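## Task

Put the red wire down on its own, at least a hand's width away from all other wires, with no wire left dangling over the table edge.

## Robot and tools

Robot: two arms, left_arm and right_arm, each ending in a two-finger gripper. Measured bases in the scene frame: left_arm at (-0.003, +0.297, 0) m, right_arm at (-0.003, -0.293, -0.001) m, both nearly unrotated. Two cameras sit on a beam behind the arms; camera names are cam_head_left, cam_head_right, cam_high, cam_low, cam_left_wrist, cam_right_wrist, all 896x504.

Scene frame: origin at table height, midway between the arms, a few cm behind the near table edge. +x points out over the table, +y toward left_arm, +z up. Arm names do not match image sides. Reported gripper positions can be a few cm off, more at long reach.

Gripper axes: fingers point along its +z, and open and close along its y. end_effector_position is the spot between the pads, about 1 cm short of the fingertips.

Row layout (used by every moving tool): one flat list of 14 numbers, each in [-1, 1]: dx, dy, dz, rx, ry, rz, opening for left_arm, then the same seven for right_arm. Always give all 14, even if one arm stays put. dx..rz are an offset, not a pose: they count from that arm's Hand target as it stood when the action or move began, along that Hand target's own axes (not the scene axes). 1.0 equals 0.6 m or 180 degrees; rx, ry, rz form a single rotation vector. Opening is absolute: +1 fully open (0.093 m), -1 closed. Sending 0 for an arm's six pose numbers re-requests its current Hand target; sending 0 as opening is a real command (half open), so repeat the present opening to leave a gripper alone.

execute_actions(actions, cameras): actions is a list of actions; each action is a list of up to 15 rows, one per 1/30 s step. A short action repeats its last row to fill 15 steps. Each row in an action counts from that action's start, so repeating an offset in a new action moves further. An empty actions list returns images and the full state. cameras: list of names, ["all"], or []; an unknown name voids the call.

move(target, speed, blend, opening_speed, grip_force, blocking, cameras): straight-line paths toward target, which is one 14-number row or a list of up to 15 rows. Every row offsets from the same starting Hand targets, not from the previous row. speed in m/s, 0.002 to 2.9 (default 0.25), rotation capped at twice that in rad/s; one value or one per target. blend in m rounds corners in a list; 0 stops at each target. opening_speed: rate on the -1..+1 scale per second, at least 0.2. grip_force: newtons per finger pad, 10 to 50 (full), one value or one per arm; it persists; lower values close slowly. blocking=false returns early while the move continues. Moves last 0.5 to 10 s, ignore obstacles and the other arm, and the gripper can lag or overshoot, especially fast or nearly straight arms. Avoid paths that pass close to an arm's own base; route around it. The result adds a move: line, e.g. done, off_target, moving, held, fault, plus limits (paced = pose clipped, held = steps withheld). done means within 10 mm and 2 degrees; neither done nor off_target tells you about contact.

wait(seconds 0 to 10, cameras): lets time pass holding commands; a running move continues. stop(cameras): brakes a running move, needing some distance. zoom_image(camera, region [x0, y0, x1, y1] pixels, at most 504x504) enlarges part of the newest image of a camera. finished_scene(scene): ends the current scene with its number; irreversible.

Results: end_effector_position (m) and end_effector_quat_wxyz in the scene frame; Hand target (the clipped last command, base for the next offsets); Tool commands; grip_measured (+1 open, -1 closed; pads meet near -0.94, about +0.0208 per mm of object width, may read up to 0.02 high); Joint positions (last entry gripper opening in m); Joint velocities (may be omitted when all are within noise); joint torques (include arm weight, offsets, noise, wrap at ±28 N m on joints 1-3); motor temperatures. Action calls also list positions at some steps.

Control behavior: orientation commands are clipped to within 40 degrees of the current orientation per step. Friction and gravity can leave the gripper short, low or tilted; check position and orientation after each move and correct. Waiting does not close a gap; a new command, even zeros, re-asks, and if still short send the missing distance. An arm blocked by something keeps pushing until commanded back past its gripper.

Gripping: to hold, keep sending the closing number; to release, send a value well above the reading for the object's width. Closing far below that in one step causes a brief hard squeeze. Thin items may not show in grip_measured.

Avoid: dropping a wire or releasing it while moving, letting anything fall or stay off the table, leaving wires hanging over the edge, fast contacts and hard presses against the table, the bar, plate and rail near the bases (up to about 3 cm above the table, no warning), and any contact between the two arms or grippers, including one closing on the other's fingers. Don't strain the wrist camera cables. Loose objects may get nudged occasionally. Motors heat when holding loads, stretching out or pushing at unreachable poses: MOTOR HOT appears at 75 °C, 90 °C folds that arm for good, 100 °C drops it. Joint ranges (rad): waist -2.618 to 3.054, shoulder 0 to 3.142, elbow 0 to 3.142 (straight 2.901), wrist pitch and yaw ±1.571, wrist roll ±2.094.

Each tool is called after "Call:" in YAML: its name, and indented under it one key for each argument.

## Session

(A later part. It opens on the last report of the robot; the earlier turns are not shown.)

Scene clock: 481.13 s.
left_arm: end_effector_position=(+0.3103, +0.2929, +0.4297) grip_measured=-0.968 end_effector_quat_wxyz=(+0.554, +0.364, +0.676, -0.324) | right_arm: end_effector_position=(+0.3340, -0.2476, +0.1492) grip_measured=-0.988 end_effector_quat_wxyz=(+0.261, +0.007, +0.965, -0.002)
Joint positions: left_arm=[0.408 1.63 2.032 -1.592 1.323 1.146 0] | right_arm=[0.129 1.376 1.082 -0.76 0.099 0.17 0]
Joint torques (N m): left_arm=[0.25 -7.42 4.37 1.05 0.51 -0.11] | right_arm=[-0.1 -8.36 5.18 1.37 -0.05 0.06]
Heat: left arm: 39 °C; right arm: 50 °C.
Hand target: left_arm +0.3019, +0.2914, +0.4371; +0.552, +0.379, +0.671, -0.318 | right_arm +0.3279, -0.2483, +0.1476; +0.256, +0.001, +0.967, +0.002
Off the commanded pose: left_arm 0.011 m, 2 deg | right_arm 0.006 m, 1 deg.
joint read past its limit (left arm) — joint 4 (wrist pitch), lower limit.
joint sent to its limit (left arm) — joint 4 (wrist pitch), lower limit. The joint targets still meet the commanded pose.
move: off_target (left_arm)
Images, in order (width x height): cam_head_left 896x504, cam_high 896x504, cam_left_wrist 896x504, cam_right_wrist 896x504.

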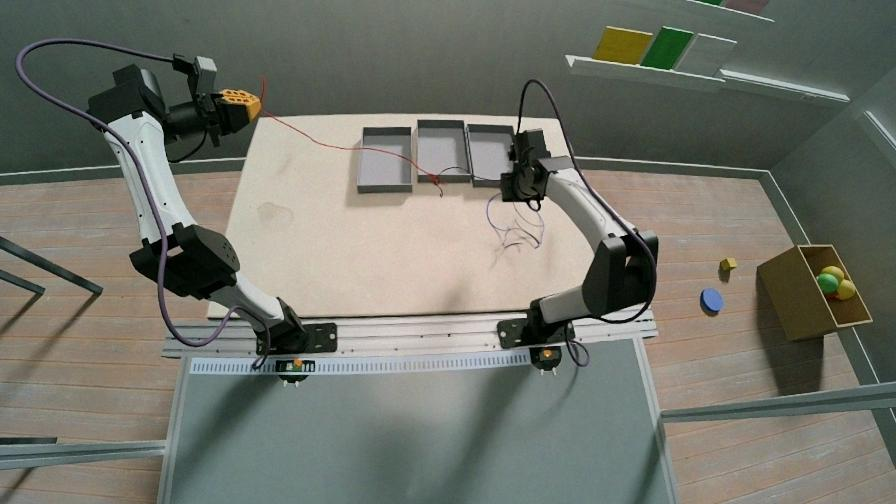

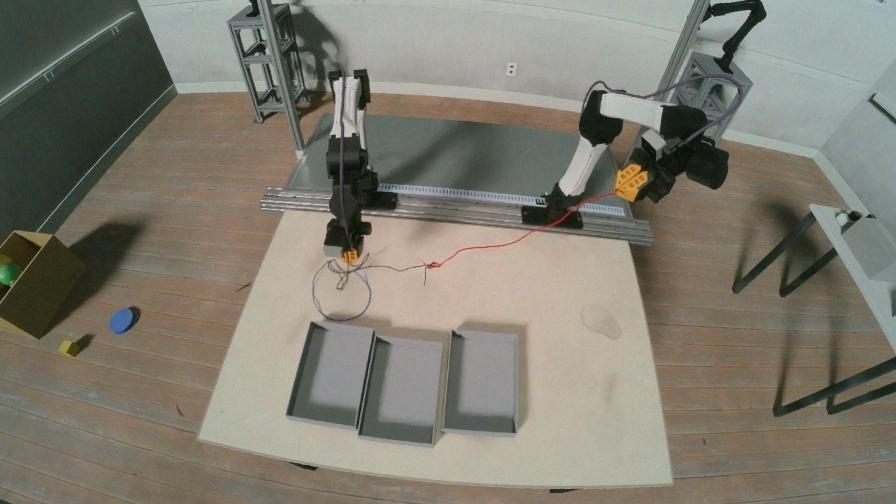

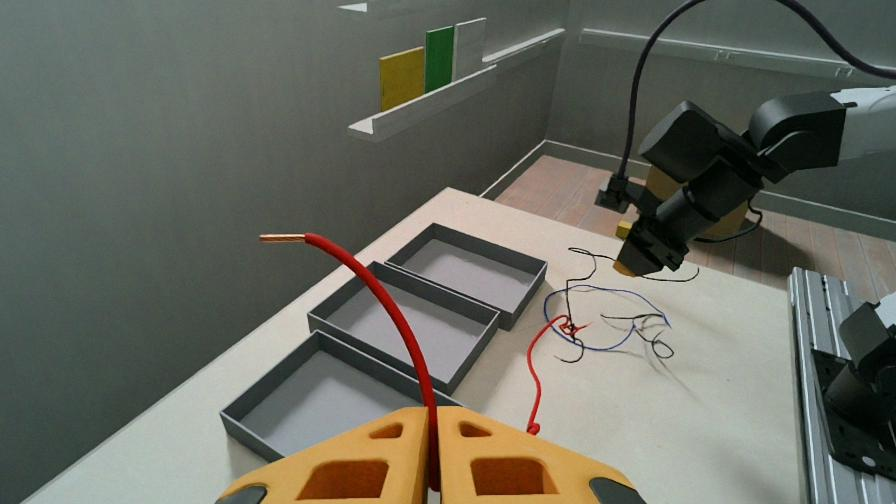

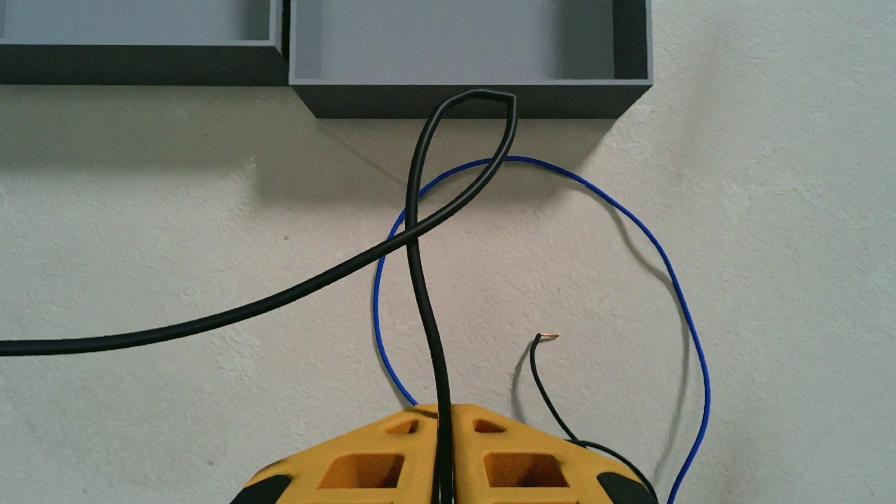

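Pull further -y.

Call:
move:
  target: [0,0,0,0,0,0,-1,0.03,-0.22,0,0,0,0,-1]
  speed: 0.06
  cameras: ["cam_right_wrist","cam_head_left"]

Call:
zoom_image:
  camera: "cam_head_left"
  region: [350, 110, 600, 270]

Scene clock: 486.57 s.
left_arm: end_effector_position=(+0.3103, +0.2929, +0.4297) grip_measured=-0.968 end_effector_quat_wxyz=(+0.554, +0.364, +0.676, -0.324) | right_arm: end_effector_position=(+0.3119, -0.3797, +0.1424) grip_measured=-0.988 end_effector_quat_wxyz=(+0.261, +0.005, +0.965, -0.003)
Joint positions: left_arm=[0.408 1.63 2.032 -1.592 1.323 1.146 0] | right_arm=[-0.408 1.338 1.028 -0.76 -0.167 -0.301 0]
Joint torques (N m): left_arm=[0.23 -7.39 4.38 1.05 0.53 -0.11] | right_arm=[-0.34 -4.94 6.04 1.42 -0.18 -0.03]
Heat: left arm: 39 °C; right arm: 50 °C.
Hand target: left_arm +0.3019, +0.2914, +0.4371; +0.552, +0.379, +0.671, -0.318 | right_arm +0.3121, -0.3803, +0.1381; +0.257, +0.001, +0.967, +0.002
Off the commanded pose: left_arm 0.011 m, 2 deg | right_arm 0.004 m, 1 deg.
joint read past its limit (left arm) — joint 4 (wrist pitch), lower limit.
joint sent to its limit (left arm) — joint 4 (wrist pitch), lower limit. The joint targets still meet the commanded pose.
move: off_target (left_arm)
Images, in order (width x height): cam_head_left 896x504, cam_right_wrist 896x504.

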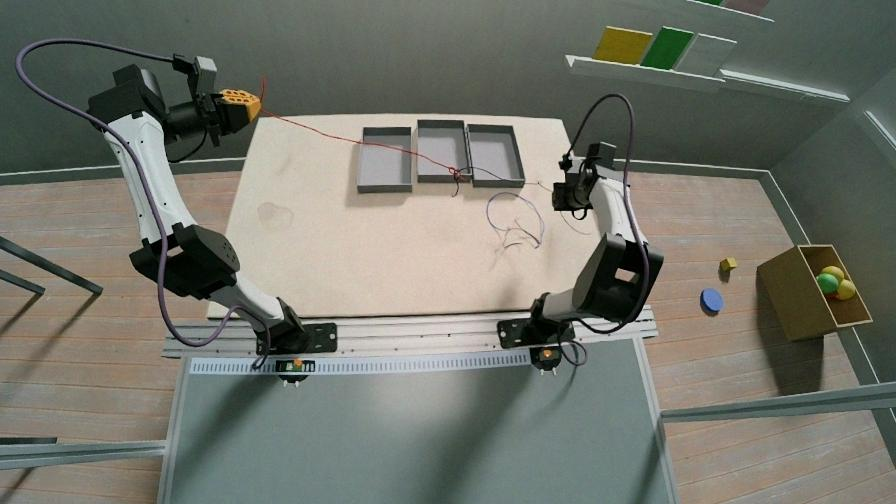

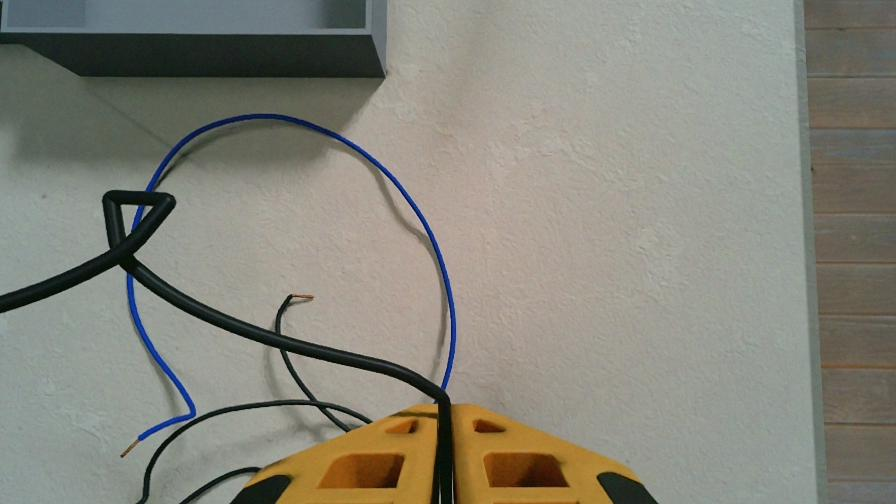

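Scaled by 2.016 from the camera's 896x504 image, which has a finer 1280x720 frame.

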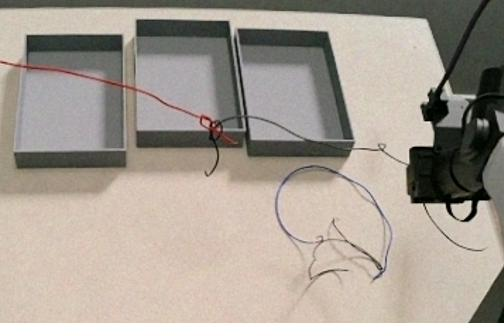

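Call:
move:
  target: [0,0,0,0,0,0,-1,0.06,-0.18,0.0,0,0,0,-1]
  speed: 0.06
  cameras: ["cam_right_wrist","cam_head_left"]

Call:
zoom_image:
  camera: "cam_head_left"
  region: [350, 110, 600, 270]

Scene clock: 492.23 s.
left_arm: end_effector_position=(+0.3094, +0.2924, +0.4293) grip_measured=-0.968 end_effector_quat_wxyz=(+0.551, +0.360, +0.678, -0.328) | right_arm: end_effector_position=(+0.2772, -0.4666, +0.1157) grip_measured=-0.988 end_effector_quat_wxyz=(+0.254, -0.004, +0.967, +0.034)
Joint positions: left_arm=[0.408 1.63 2.032 -1.601 1.323 1.144 0] | right_arm=[-0.804 1.488 1.069 -0.809 -0.392 -0.69 0]
Joint torques (N m): left_arm=[0.24 -7.38 4.31 1.14 0.53 -0.09] | right_arm=[-2.1 -5.49 8.2 1.36 0.06 0.05]
Heat: left arm: 39 °C; right arm: 49 °C.
Hand target: left_arm +0.3019, +0.2913, +0.4371; +0.552, +0.379, +0.671, -0.318 | right_arm +0.2806, -0.4881, +0.1197; +0.257, +0.002, +0.967, +0.002
Off the commanded pose: left_arm 0.011 m, 3 deg | right_arm 0.022 m, 4 deg.
joint read past its limit (left arm) — joint 4 (wrist pitch), lower limit.
joint sent to its limit (left arm) — joint 4 (wrist pitch), lower limit. The joint targets still meet the commanded pose.
move: off_target (left_arm, right_arm)
Images, in order (width x height): cam_head_left 896x504, cam_right_wrist 896x504.

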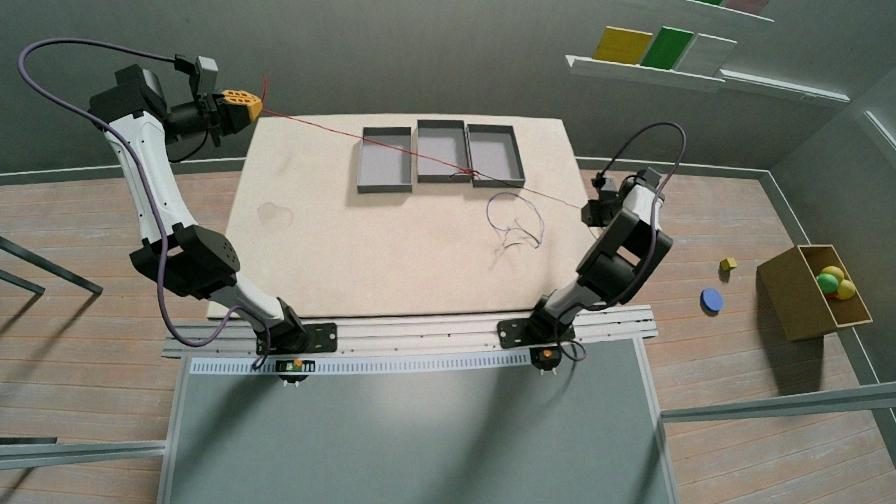

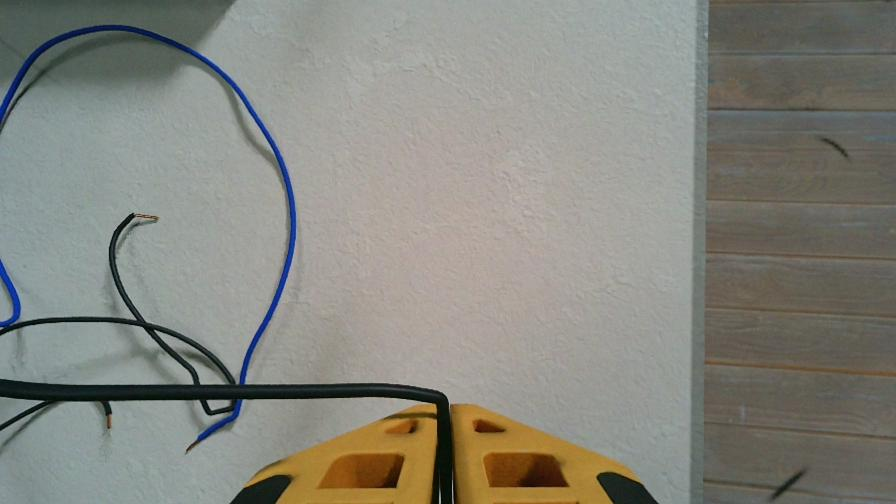

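Scaled by 2.016 from the camera's 896x504 image, which has a finer 1280x720 frame.

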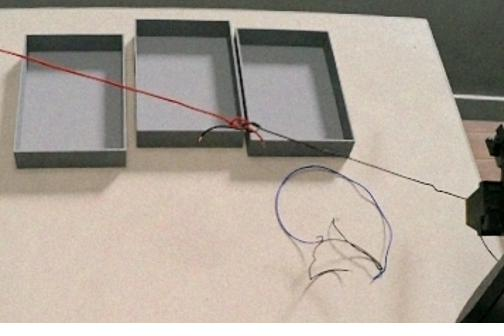

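Call:
move:
  target: [0.02,0.008,-0.11,0,0,0,-1,0,0,0.0,0,0,0,-1]
  speed: 0.04
  cameras: ["cam_head_left"]

Call:
zoom_image:
  camera: "cam_head_left"
  region: [350, 110, 600, 270]

Scene clock: 498.90 s.
left_arm: end_effector_position=(+0.2761, +0.3431, +0.4302) grip_measured=-0.968 end_effector_quat_wxyz=(+0.604, +0.282, +0.692, -0.276) | right_arm: end_effector_position=(+0.2728, -0.4473, +0.1157) grip_measured=-0.988 end_effector_quat_wxyz=(+0.252, -0.004, +0.964, +0.083)
Joint positions: left_arm=[0.652 1.49 1.866 -1.609 1.393 1.2 0] | right_arm=[-0.804 1.488 1.069 -0.878 -0.464 -0.695 0]
Joint torques (N m): left_arm=[2.81 -5.03 4.85 1.16 0.76 0.2] | right_arm=[-2.43 -6.46 8.55 1.69 0.72 0.14]
Heat: left arm: 39 °C; right arm: 48 °C.
Hand target: left_arm +0.2718, +0.3515, +0.4378; +0.552, +0.379, +0.671, -0.318 | right_arm +0.2805, -0.4881, +0.1197; +0.257, +0.002, +0.967, +0.002
Off the commanded pose: left_arm 0.012 m, 14 deg | right_arm 0.042 m, 9 deg.
joint read past its limit (left arm) — joint 4 (wrist pitch), lower limit.
joint sent to its limit (left arm) — joint 4 (wrist pitch), lower limit. The joint targets are off in orientation, not in position.
move: off_target (left_arm, right_arm)
Images, in order (width x height): cam_head_left 896x504.

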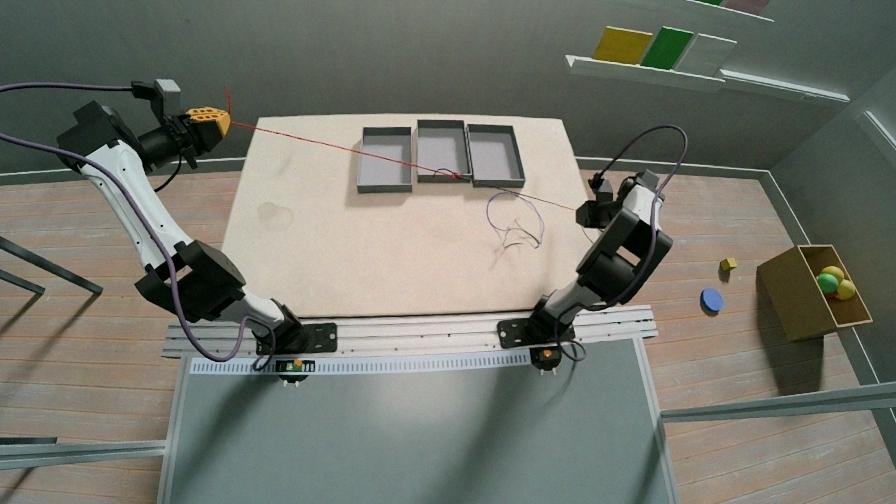

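Scaled by 2.016 from the camera's 896x504 image, which has a finer 1280x720 frame.

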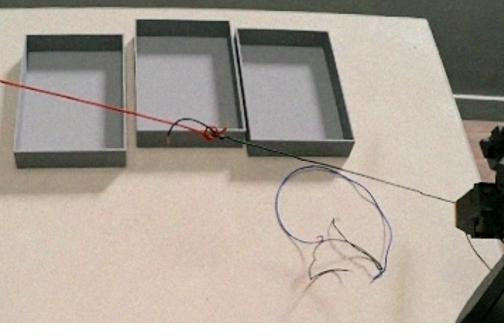

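Call:
move:
  target: [0,0,-0.05,0,0,0,-1,0.05,-0.09,0.0,0,0,0,-1]
  speed: 0.04
  cameras: ["cam_head_left"]

Call:
zoom_image:
  camera: "cam_head_left"
  region: [350, 110, 600, 270]

Scene clock: 505.67 s.
left_arm: end_effector_position=(+0.2588, +0.3595, +0.4393) grip_measured=-0.968 end_effector_quat_wxyz=(+0.633, +0.251, +0.690, -0.246) | right_arm: end_effector_position=(+0.2425, -0.4587, +0.1180) grip_measured=-0.988 end_effector_quat_wxyz=(+0.252, -0.001, +0.956, +0.151)
Joint positions: left_arm=[0.759 1.43 1.829 -1.609 1.436 1.203 0] | right_arm=[-0.969 1.56 1.135 -1.07 -0.59 -0.895 0]
Joint torques (N m): left_arm=[4.51 -3.03 5.03 1.17 0.76 0.29] | right_arm=[-5.33 -4.96 9.26 2.49 1.14 0.17]
Heat: left arm: 39 °C; right arm: 48 °C.
Hand target: left_arm +0.2568, +0.3769, +0.4434; +0.552, +0.379, +0.671, -0.318 | right_arm +0.2544, -0.5420, +0.1047; +0.257, +0.001, +0.967, +0.002
Off the commanded pose: left_arm 0.018 m, 19 deg | right_arm 0.085 m, 17 deg.
joint read past its limit (left arm) — joint 4 (wrist pitch), lower limit.
joint sent to its limit (left arm) — joint 4 (wrist pitch), lower limit. The joint targets are off in orientation, not in position.
move: off_target (left_arm, right_arm)
Images, in order (width x height): cam_head_left 896x504.

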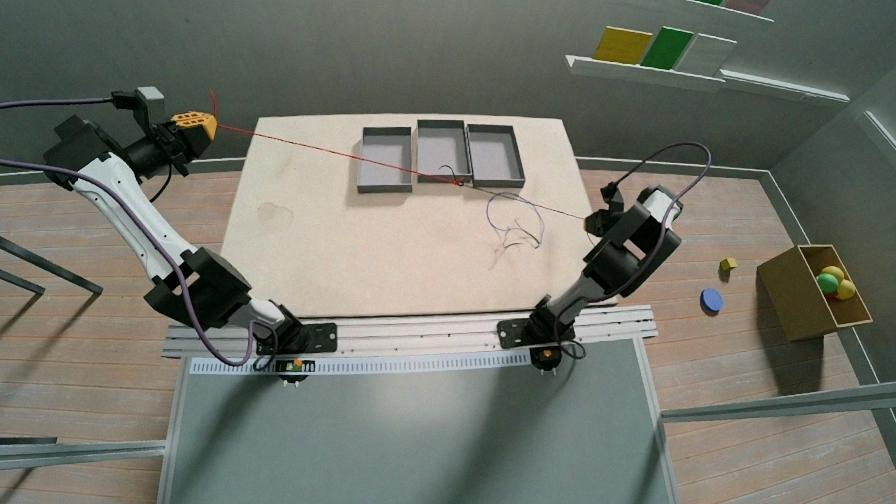

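Scaled by 2.016 from the camera's 896x504 image, which has a finer 1280x720 frame.

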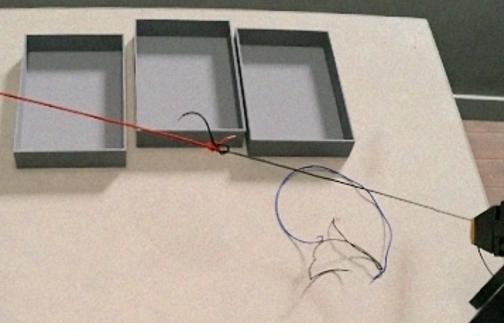

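Call:
wait:
  seconds: 3
  cameras: ["cam_head_left","cam_low","cam_high"]

Call:
zoom_image:
  camera: "cam_head_left"
  region: [420, 150, 500, 210]

Call:
zoom_image:
  camera: "cam_high"
  region: [370, 200, 490, 300]

Scene clock: 513.63 s.
left_arm: end_effector_position=(+0.2588, +0.3595, +0.4393) grip_measured=-0.968 end_effector_quat_wxyz=(+0.633, +0.251, +0.690, -0.246) | right_arm: end_effector_position=(+0.2424, -0.4587, +0.1180) grip_measured=-0.988 end_effector_quat_wxyz=(+0.252, -0.001, +0.956, +0.151)
Joint positions: left_arm=[0.759 1.43 1.829 -1.609 1.436 1.203 0] | right_arm=[-0.969 1.56 1.135 -1.07 -0.59 -0.895 0]
Joint torques (N m): left_arm=[4.46 -2.99 5 1.18 0.75 0.28] | right_arm=[-5.31 -4.67 9.14 2.56 1.2 0.19]
Motor temperatures (°C): left_arm=[26 38 37 33 29 25 27] | right_arm=[27 47 42 36 28 23 30]
Heat: left arm: 38 °C; right arm: 47 °C.
Hand target: left_arm +0.2568, +0.3769, +0.4434; +0.552, +0.379, +0.671, -0.318 | right_arm +0.2544, -0.5420, +0.1047; +0.257, +0.001, +0.967, +0.002
Tool commands: left_gripper/opening=-1.0 right_gripper/opening=-1.0
Off the commanded pose: left_arm 0.018 m, 19 deg | right_arm 0.085 m, 17 deg.
joint read past its limit (left arm) — joint 4 (wrist pitch), lower limit.
wait: 3.00 s; at rest from the start
Images, in order (width x height): cam_head_left 896x504, cam_high 896x504, cam_low 896x504.

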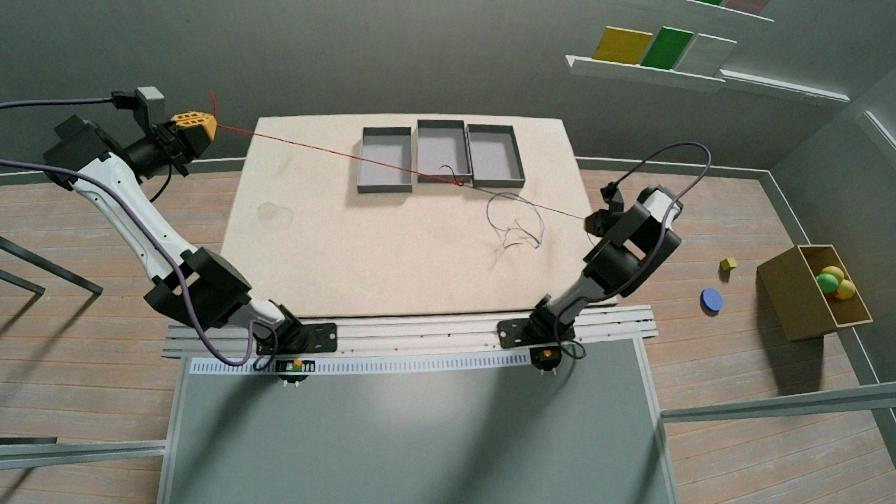

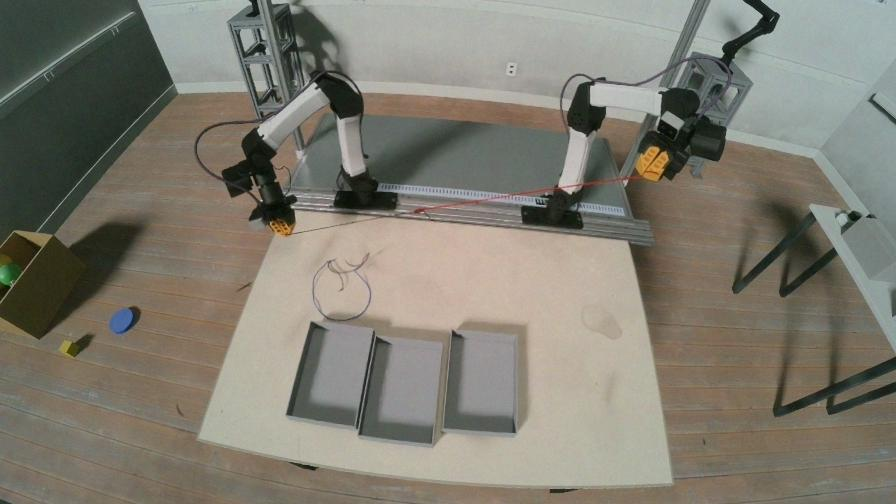

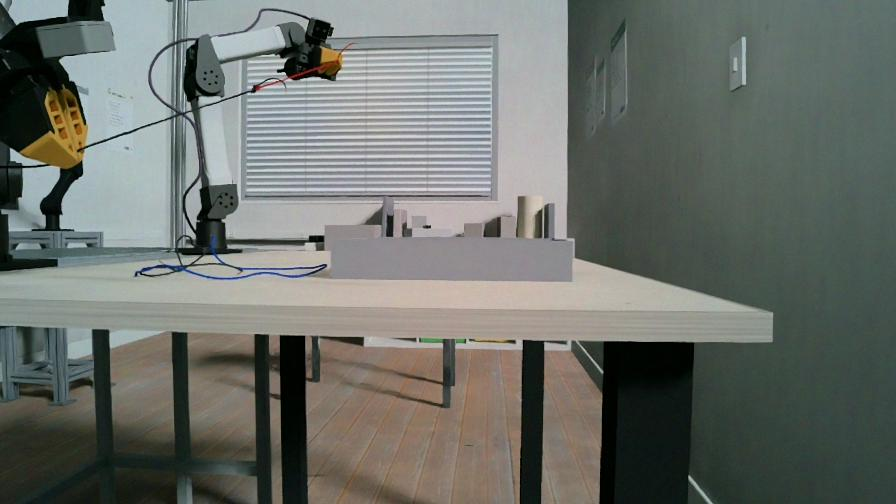

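Scaled by 6.300 from the camera's 896x504 image, which has a finer 1280x720 frame.

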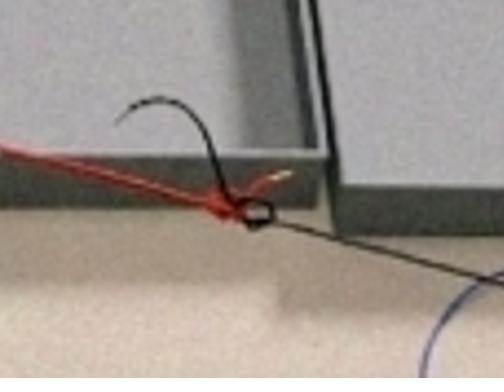

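Scaled by 4.200 from the camera's 896x504 image, which has a finer 1280x720 frame.

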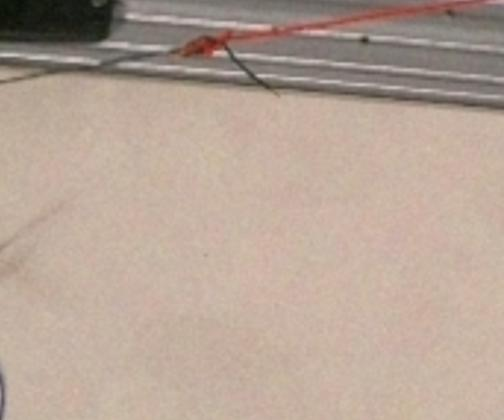

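Call:
move:
  target:
    - [0.0,0,0,0,0,0,-1,0.013,0.403,0.078,0,0,0,-1]
    - [0.185,-0.13,0.305,0,0,0,-1,0.013,0.403,0.078,0,0,0,-1]
  speed: 0.15
  cameras: ["cam_head_left","cam_right_wrist","cam_left_wrist","cam_high"]

Scene clock: 526.97 s.
left_arm: end_effector_position=(+0.2710, +0.2023, +0.2963) grip_measured=-0.968 end_effector_quat_wxyz=(+0.543, +0.373, +0.678, -0.325) | right_arm: end_effector_position=(+0.2734, -0.2994, +0.0645) grip_measured=-0.988 end_effector_quat_wxyz=(+0.257, -0.005, +0.966, +0.006)
Joint positions: left_arm=[0.117 1.057 0.922 -0.486 1.129 0.541 0] | right_arm=[-0.1 1.177 0.605 -0.483 -0.037 -0.047 0]
Joint torques (N m): left_arm=[-0.95 -3.29 5.72 2 0.25 -0.12] | right_arm=[0.88 -4.46 4.75 1.47 0.1 0.27]
Heat: left arm: 38 °C; right arm: 46 °C.
Hand target: left_arm +0.2697, +0.1999, +0.3006; +0.552, +0.379, +0.671, -0.318 | right_arm +0.2714, -0.2999, +0.0613; +0.257, +0.001, +0.966, +0.002
Off the commanded pose: left_arm 0.005 m, 2 deg | right_arm 0.004 m, 1 deg.
move: done
Images, in order (width x height): cam_head_left 896x504, cam_high 896x504, cam_left_wrist 896x504, cam_right_wrist 896x504.

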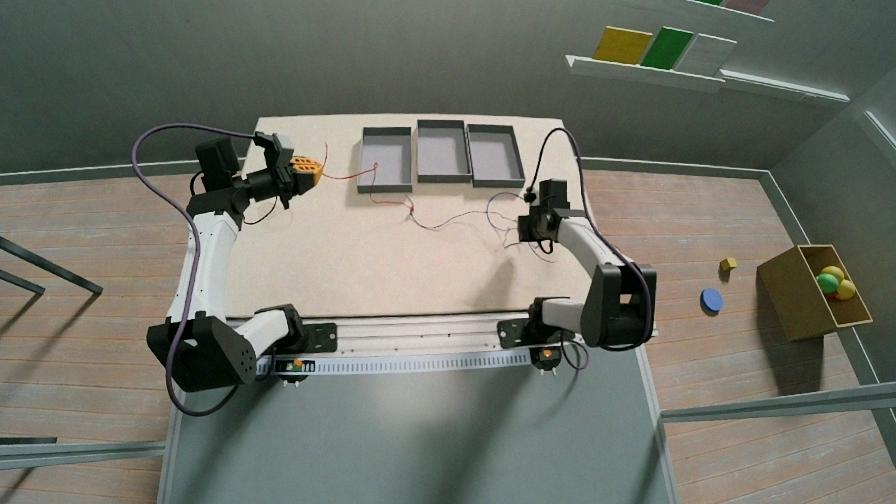

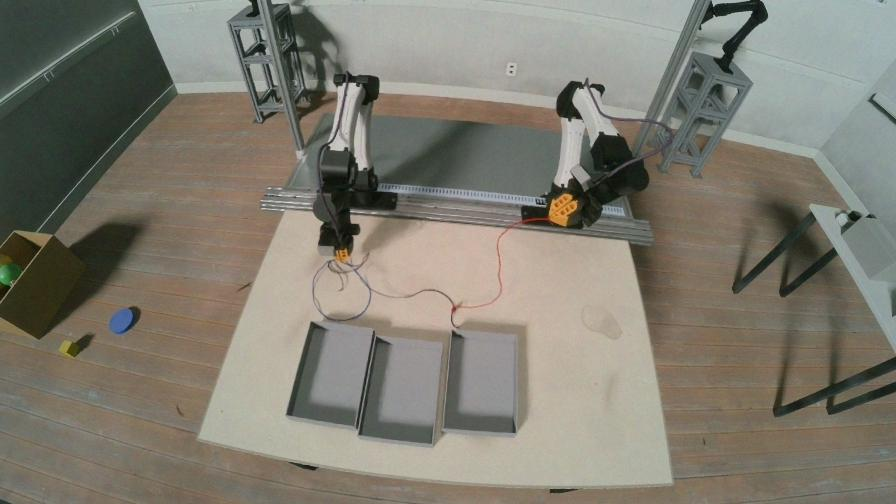

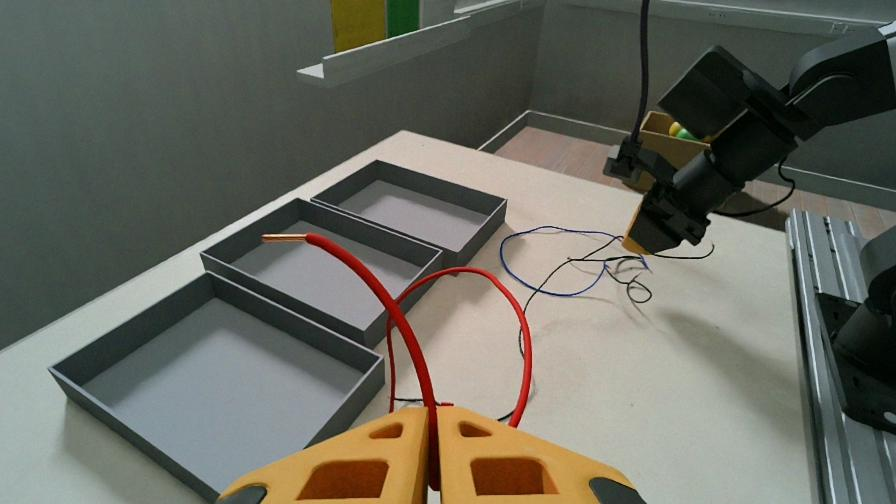

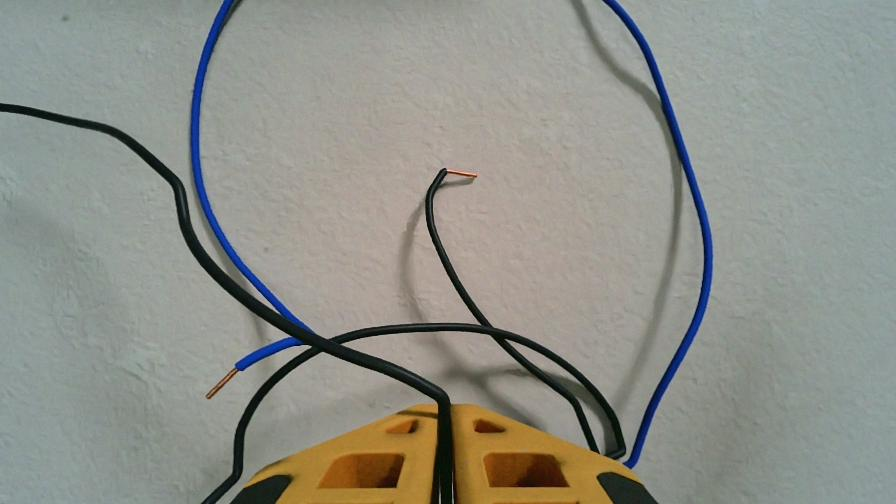

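Call:
move:
  target:
    - [0,0,0,0,0,0,-1,0.033,0,0.058,0,0,0,-1]
    - [0,0,0,0,0,0,-1,0.033,0,0.058,0,0,0,0]
    - [0,0,0,0,0,0,-1,-0.05,0.02,-0.1,0,0,0,0]
    - [0,0,0,0,0,0,-1,-0.032,0.55,-0.155,0,0,0,0]
  speed: 0.2
  blend: [0,0,0.03,0]
  opening_speed: 1.2
  cameras: ["cam_head_left","cam_right_wrist"]

Call:
zoom_image:
  camera: "cam_right_wrist"
  region: [300, 50, 600, 300]

Scene clock: 537.07 s.
left_arm: end_effector_position=(+0.2712, +0.2023, +0.2964) grip_measured=-0.968 end_effector_quat_wxyz=(+0.543, +0.373, +0.678, -0.325) | right_arm: end_effector_position=(+0.2382, +0.0262, +0.1503) grip_measured=-0.001 end_effector_quat_wxyz=(+0.249, -0.008, +0.968, +0.003)
Joint positions: left_arm=[0.117 1.057 0.922 -0.484 1.129 0.54 0] | right_arm=[1.049 1.82 1.58 -1.079 0.438 1.03 0.045]
Joint torques (N m): left_arm=[-0.96 -3.26 5.72 2 0.27 -0.11] | right_arm=[0.4 -9.2 8.14 0.76 0.48 0.39]
Heat: left arm: 37 °C; right arm: 45 °C.
Hand target: left_arm +0.2697, +0.1999, +0.3006; +0.552, +0.379, +0.671, -0.318 | right_arm +0.2424, +0.0297, +0.1531; +0.257, +0.001, +0.966, +0.002
Off the commanded pose: left_arm 0.005 m, 2 deg | right_arm 0.006 m, 1 deg.
move: done
Images, in order (width x height): cam_head_left 896x504, cam_right_wrist 896x504.

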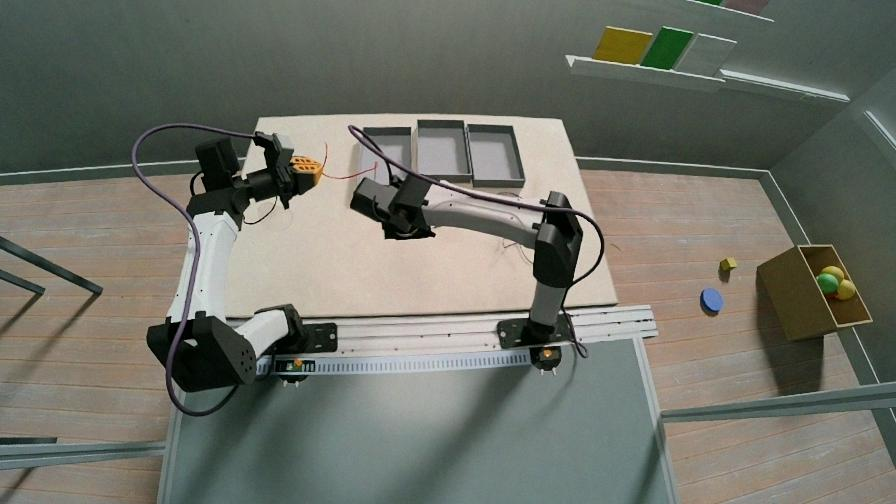

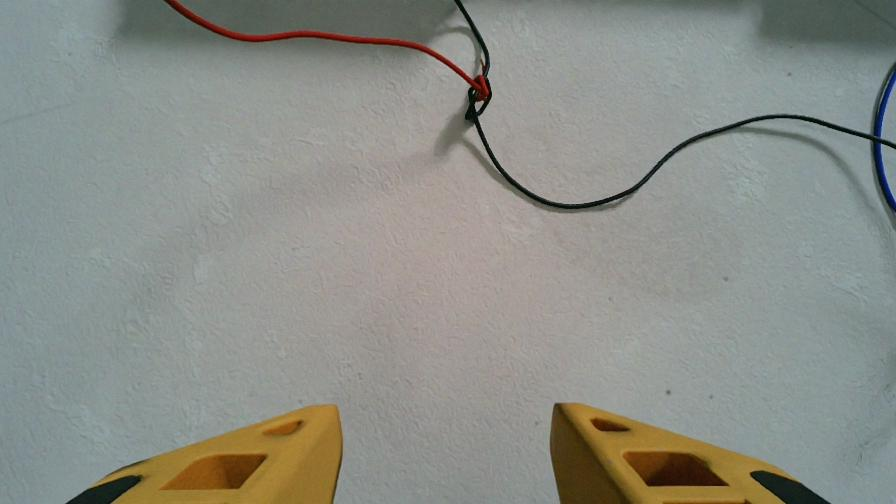

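Scaled by 1.680 from the camera's 896x504 image, which has a finer 1280x720 frame.

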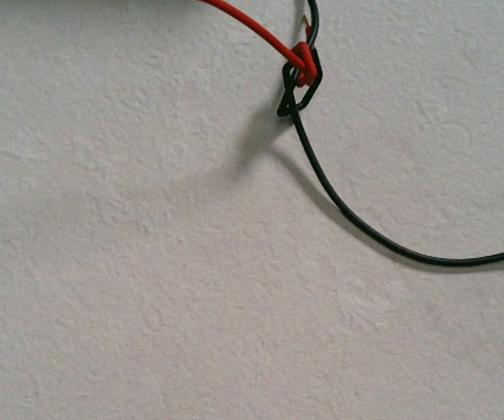

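Call:
move:
  target: [0,0,0,0,0,0,-1,-0.06,-0.033,0.167,0,0,0,0]
  speed: 0.15
  cameras: ["cam_right_wrist"]

Call:
zoom_image:
  camera: "cam_right_wrist"
  region: [350, 50, 700, 400]

Scene clock: 543.23 s.
left_arm: end_effector_position=(+0.2712, +0.2023, +0.2964) grip_measured=-0.968 end_effector_quat_wxyz=(+0.543, +0.373, +0.678, -0.325) | right_arm: end_effector_position=(+0.3252, +0.0102, +0.0945) grip_measured=-0.001 end_effector_quat_wxyz=(+0.267, +0.009, +0.964, +0.006)
Joint positions: left_arm=[0.117 1.057 0.922 -0.484 1.129 0.54 0] | right_arm=[0.842 1.936 1.487 -0.761 0.407 0.839 0.045]
Joint torques (N m): left_arm=[-1.01 -3.29 5.67 2.01 0.26 -0.12] | right_arm=[0.23 -10.76 4.93 1.12 0.13 0]
Heat: left arm: 37 °C; right arm: 47 °C.
Hand target: left_arm +0.2697, +0.1999, +0.3006; +0.552, +0.379, +0.671, -0.318 | right_arm +0.3233, +0.0100, +0.0837; +0.257, +0.001, +0.967, +0.002
Off the commanded pose: left_arm 0.005 m, 2 deg | right_arm 0.011 m, 2 deg.
move: off_target (right_arm)
Images, in order (width x height): cam_right_wrist 896x504.

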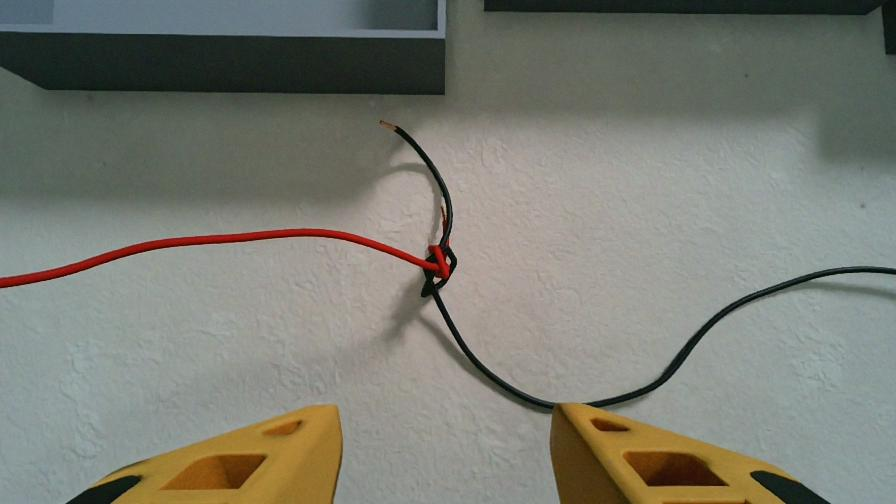

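Scaled by 1.440 from the camera's 896x504 image, which has a finer 1280x720 frame.

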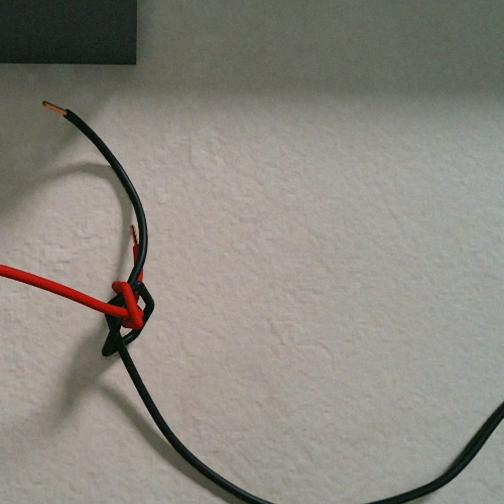

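Call:
move:
  target:
    - [0,0,0,0,0,0,-1,-0.089,-0.003,0.125,0,0,0,0]
    - [0,0,0,0,0,0,-1,-0.065,-0.003,0.169,0,0,0,0]
  speed: [0.15,0.05]
  cameras: ["cam_right_wrist"]

Scene clock: 553.30 s.
left_arm: end_effector_position=(+0.2713, +0.2024, +0.2964) grip_measured=-0.968 end_effector_quat_wxyz=(+0.543, +0.373, +0.679, -0.324) | right_arm: end_effector_position=(+0.4111, +0.0128, +0.0335) grip_measured=-0.001 end_effector_quat_wxyz=(+0.273, +0.009, +0.962, +0.011)
Joint positions: left_arm=[0.117 1.057 0.922 -0.484 1.128 0.54 0] | right_arm=[0.695 2.202 1.625 -0.56 0.351 0.689 0.045]
Joint torques (N m): left_arm=[-0.98 -3.25 5.68 2 0.28 -0.1] | right_arm=[-0.23 -12.59 4.57 1.21 0.09 -0.02]
Heat: left arm: 37 °C; right arm: 48 °C.
Hand target: left_arm +0.2697, +0.1999, +0.3006; +0.552, +0.379, +0.671, -0.318 | right_arm +0.4074, +0.0084, +0.0151; +0.257, +0.001, +0.967, +0.002
Off the commanded pose: left_arm 0.005 m, 2 deg | right_arm 0.019 m, 2 deg.
move: off_target (right_arm)
Images, in order (width x height): cam_right_wrist 896x504.

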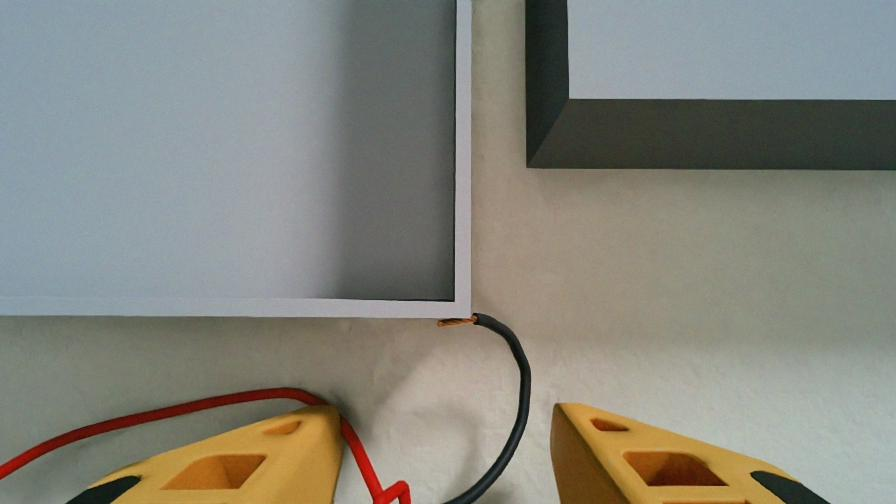

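Call:
move:
  target:
    - [0,0,0,0,0,0,-1,0.013,-0.015,0.015,0,0,0,0]
    - [0,0,0,0,0,0,-1,0.013,-0.015,0.015,0,0,0,-1]
  speed: 0.05
  opening_speed: 1.0
  cameras: ["cam_right_wrist"]

Scene clock: 559.10 s.
left_arm: end_effector_position=(+0.2713, +0.2024, +0.2964) grip_measured=-0.968 end_effector_quat_wxyz=(+0.543, +0.373, +0.679, -0.324) | right_arm: end_effector_position=(+0.4141, +0.0083, +0.0224) grip_measured=-0.887 end_effector_quat_wxyz=(+0.281, +0.011, +0.960, +0.016)
Joint positions: left_arm=[0.117 1.057 0.922 -0.484 1.128 0.54 0] | right_arm=[0.685 2.202 1.569 -0.481 0.35 0.678 0.003]
Joint torques (N m): left_arm=[-0.98 -3.3 5.71 2.01 0.27 -0.11] | right_arm=[-0.46 -13.18 3.59 1.05 0.05 0.12]
Motor temperatures (°C): left_arm=[25 35 37 36 28 25 27] | right_arm=[27 52 40 33 27 23 30]
Heat: left arm: 37 °C; right arm: 52 °C.
Hand target: left_arm +0.2697, +0.1999, +0.3006; +0.552, +0.379, +0.671, -0.318 | right_arm +0.4051, -0.0005, +0.0033; +0.257, +0.001, +0.967, +0.002
Off the commanded pose: left_arm 0.005 m, 2 deg | right_arm 0.023 m, 3 deg.
move: off_target (right_arm); target 2's new opening was sent with right_arm's hand 0.020 m and 3 deg from that target
Images, in order (width x height): cam_right_wrist 896x504.

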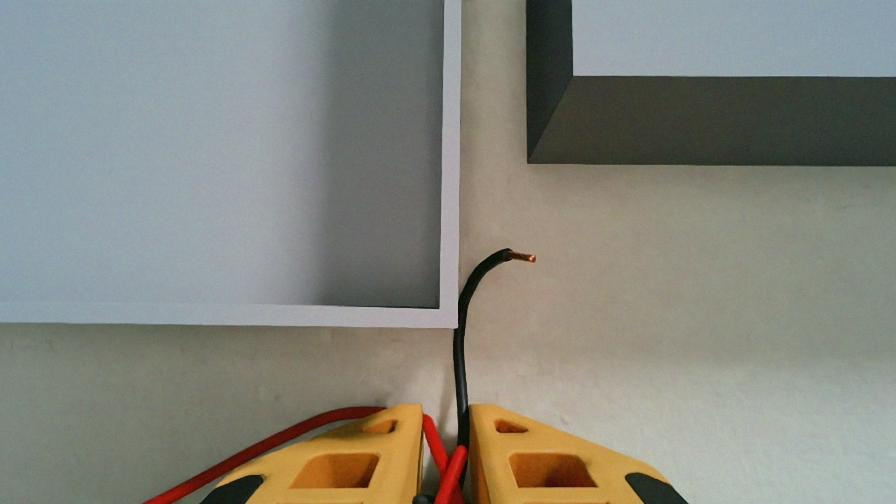

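Call:
move:
  target:
    - [0,0,0,0,0,0,-1,-0.04,0,-0.08,0,0,0,-1]
    - [0,0,0,0,0,0,-1,0.14,-0.03,-0.19,0,0,0,-1]
    - [0,0,0,0,0,0,-1,0.175,-0.03,-0.13,0,0,0,-1]
    - [0,0,0,0,0,0,-1,0.175,-0.03,-0.13,0,0,0,0.1]
    - [0,0,0,0,0,0,-1,0.175,-0.03,-0.29,0,0,0,0.1]
  speed: 0.12
  opening_speed: 1.2
  cameras: ["cam_right_wrist"]

Call:
zoom_image:
  camera: "cam_right_wrist"
  region: [250, 100, 700, 504]

Scene clock: 571.70 s.
left_arm: end_effector_position=(+0.2713, +0.2024, +0.2964) grip_measured=-0.968 end_effector_quat_wxyz=(+0.543, +0.373, +0.679, -0.324) | right_arm: end_effector_position=(+0.2241, -0.0237, +0.0878) grip_measured=+0.099 end_effector_quat_wxyz=(+0.241, -0.009, +0.970, -0.012)
Joint positions: left_arm=[0.117 1.057 0.922 -0.484 1.128 0.54 0] | right_arm=[1.017 1.686 1.176 -0.832 0.43 1.001 0.05]
Joint torques (N m): left_arm=[-0.96 -3.26 5.75 2.01 0.28 -0.12] | right_arm=[0.88 -11.19 7.62 0.71 0.46 0.34]
Motor temperatures (°C): left_arm=[25 34 37 36 28 25 27] | right_arm=[26 56 39 32 27 23 31]
Heat: left arm: 37 °C; right arm: 56 °C.
Hand target: left_arm +0.2697, +0.1999, +0.3006; +0.552, +0.379, +0.671, -0.318 | right_arm +0.2276, -0.0187, +0.1022; +0.257, +0.001, +0.967, +0.002
Off the commanded pose: left_arm 0.005 m, 2 deg | right_arm 0.016 m, 3 deg.
move: off_target (right_arm)
Images, in order (width x height): cam_right_wrist 896x504.

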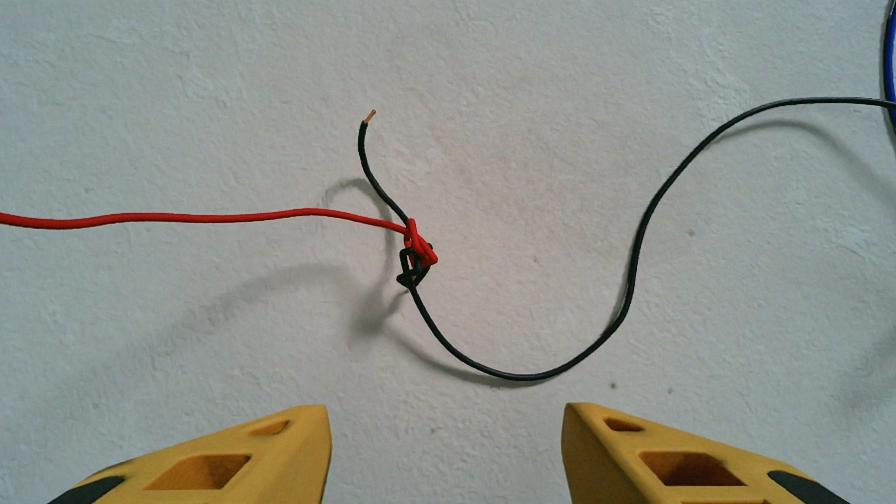

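Scaled by 1.120 from the camera's 896x504 image, which has a finer 1280x720 frame.

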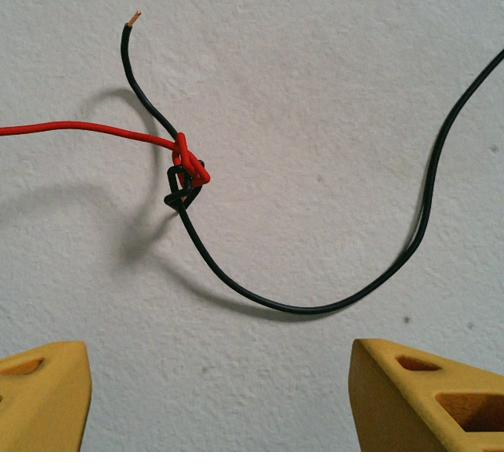

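Call:
zoom_image:
  camera: "cam_right_wrist"
  region: [370, 190, 470, 300]

Scaled by 4.582 from the camera's 896x504 image, which has a finer 1280x720 frame.

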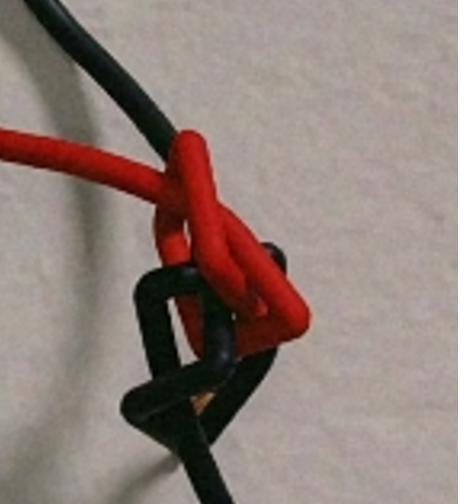

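Call:
move:
  target:
    - [0,0,0,0,0,0,-1,-0.075,0.04,0.167,0,0,0,-0.1]
    - [0,0,0,0,0,0,-1,-0.05,0.04,0.211,0,0,0,-0.1]
  speed: [0.15,0.05]
  cameras: ["cam_right_wrist"]

Scene clock: 582.97 s.
left_arm: end_effector_position=(+0.2713, +0.2024, +0.2964) grip_measured=-0.968 end_effector_quat_wxyz=(+0.543, +0.373, +0.679, -0.324) | right_arm: end_effector_position=(+0.3198, +0.0093, +0.0221) grip_measured=-0.099 end_effector_quat_wxyz=(+0.269, +0.009, +0.963, +0.010)
Joint positions: left_arm=[0.117 1.057 0.922 -0.484 1.128 0.54 0] | right_arm=[0.851 2.008 1.281 -0.475 0.408 0.845 0.04]
Joint torques (N m): left_arm=[-0.94 -3.32 5.72 2.02 0.25 -0.11] | right_arm=[0.01 -10.45 4.05 1.19 0.18 -0.05]
Motor temperatures (°C): left_arm=[25 34 37 36 28 25 27] | right_arm=[26 57 40 31 27 23 30]
Heat: left arm: 37 °C; right arm: 57 °C.
Hand target: left_arm +0.2697, +0.1999, +0.3006; +0.552, +0.379, +0.671, -0.318 | right_arm +0.3165, +0.0056, +0.0073; +0.257, +0.002, +0.967, +0.002
Off the commanded pose: left_arm 0.005 m, 2 deg | right_arm 0.016 m, 2 deg.
move: off_target (right_arm)
Images, in order (width x height): cam_right_wrist 896x504.

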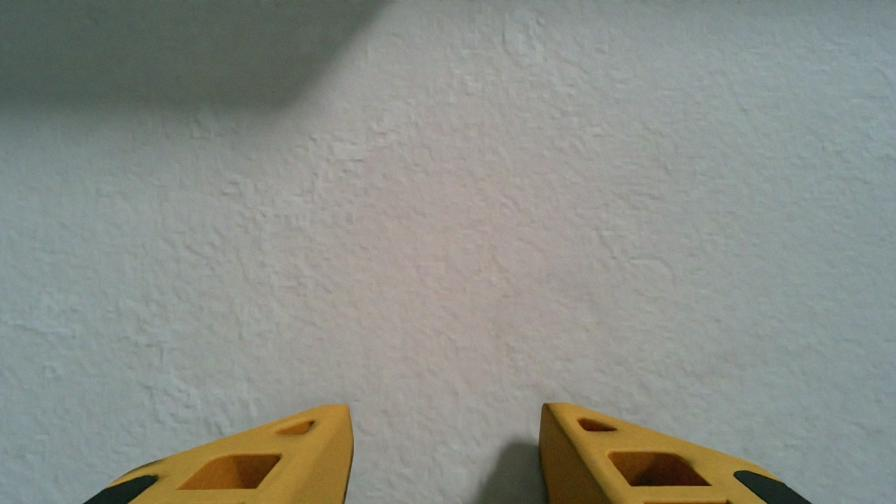

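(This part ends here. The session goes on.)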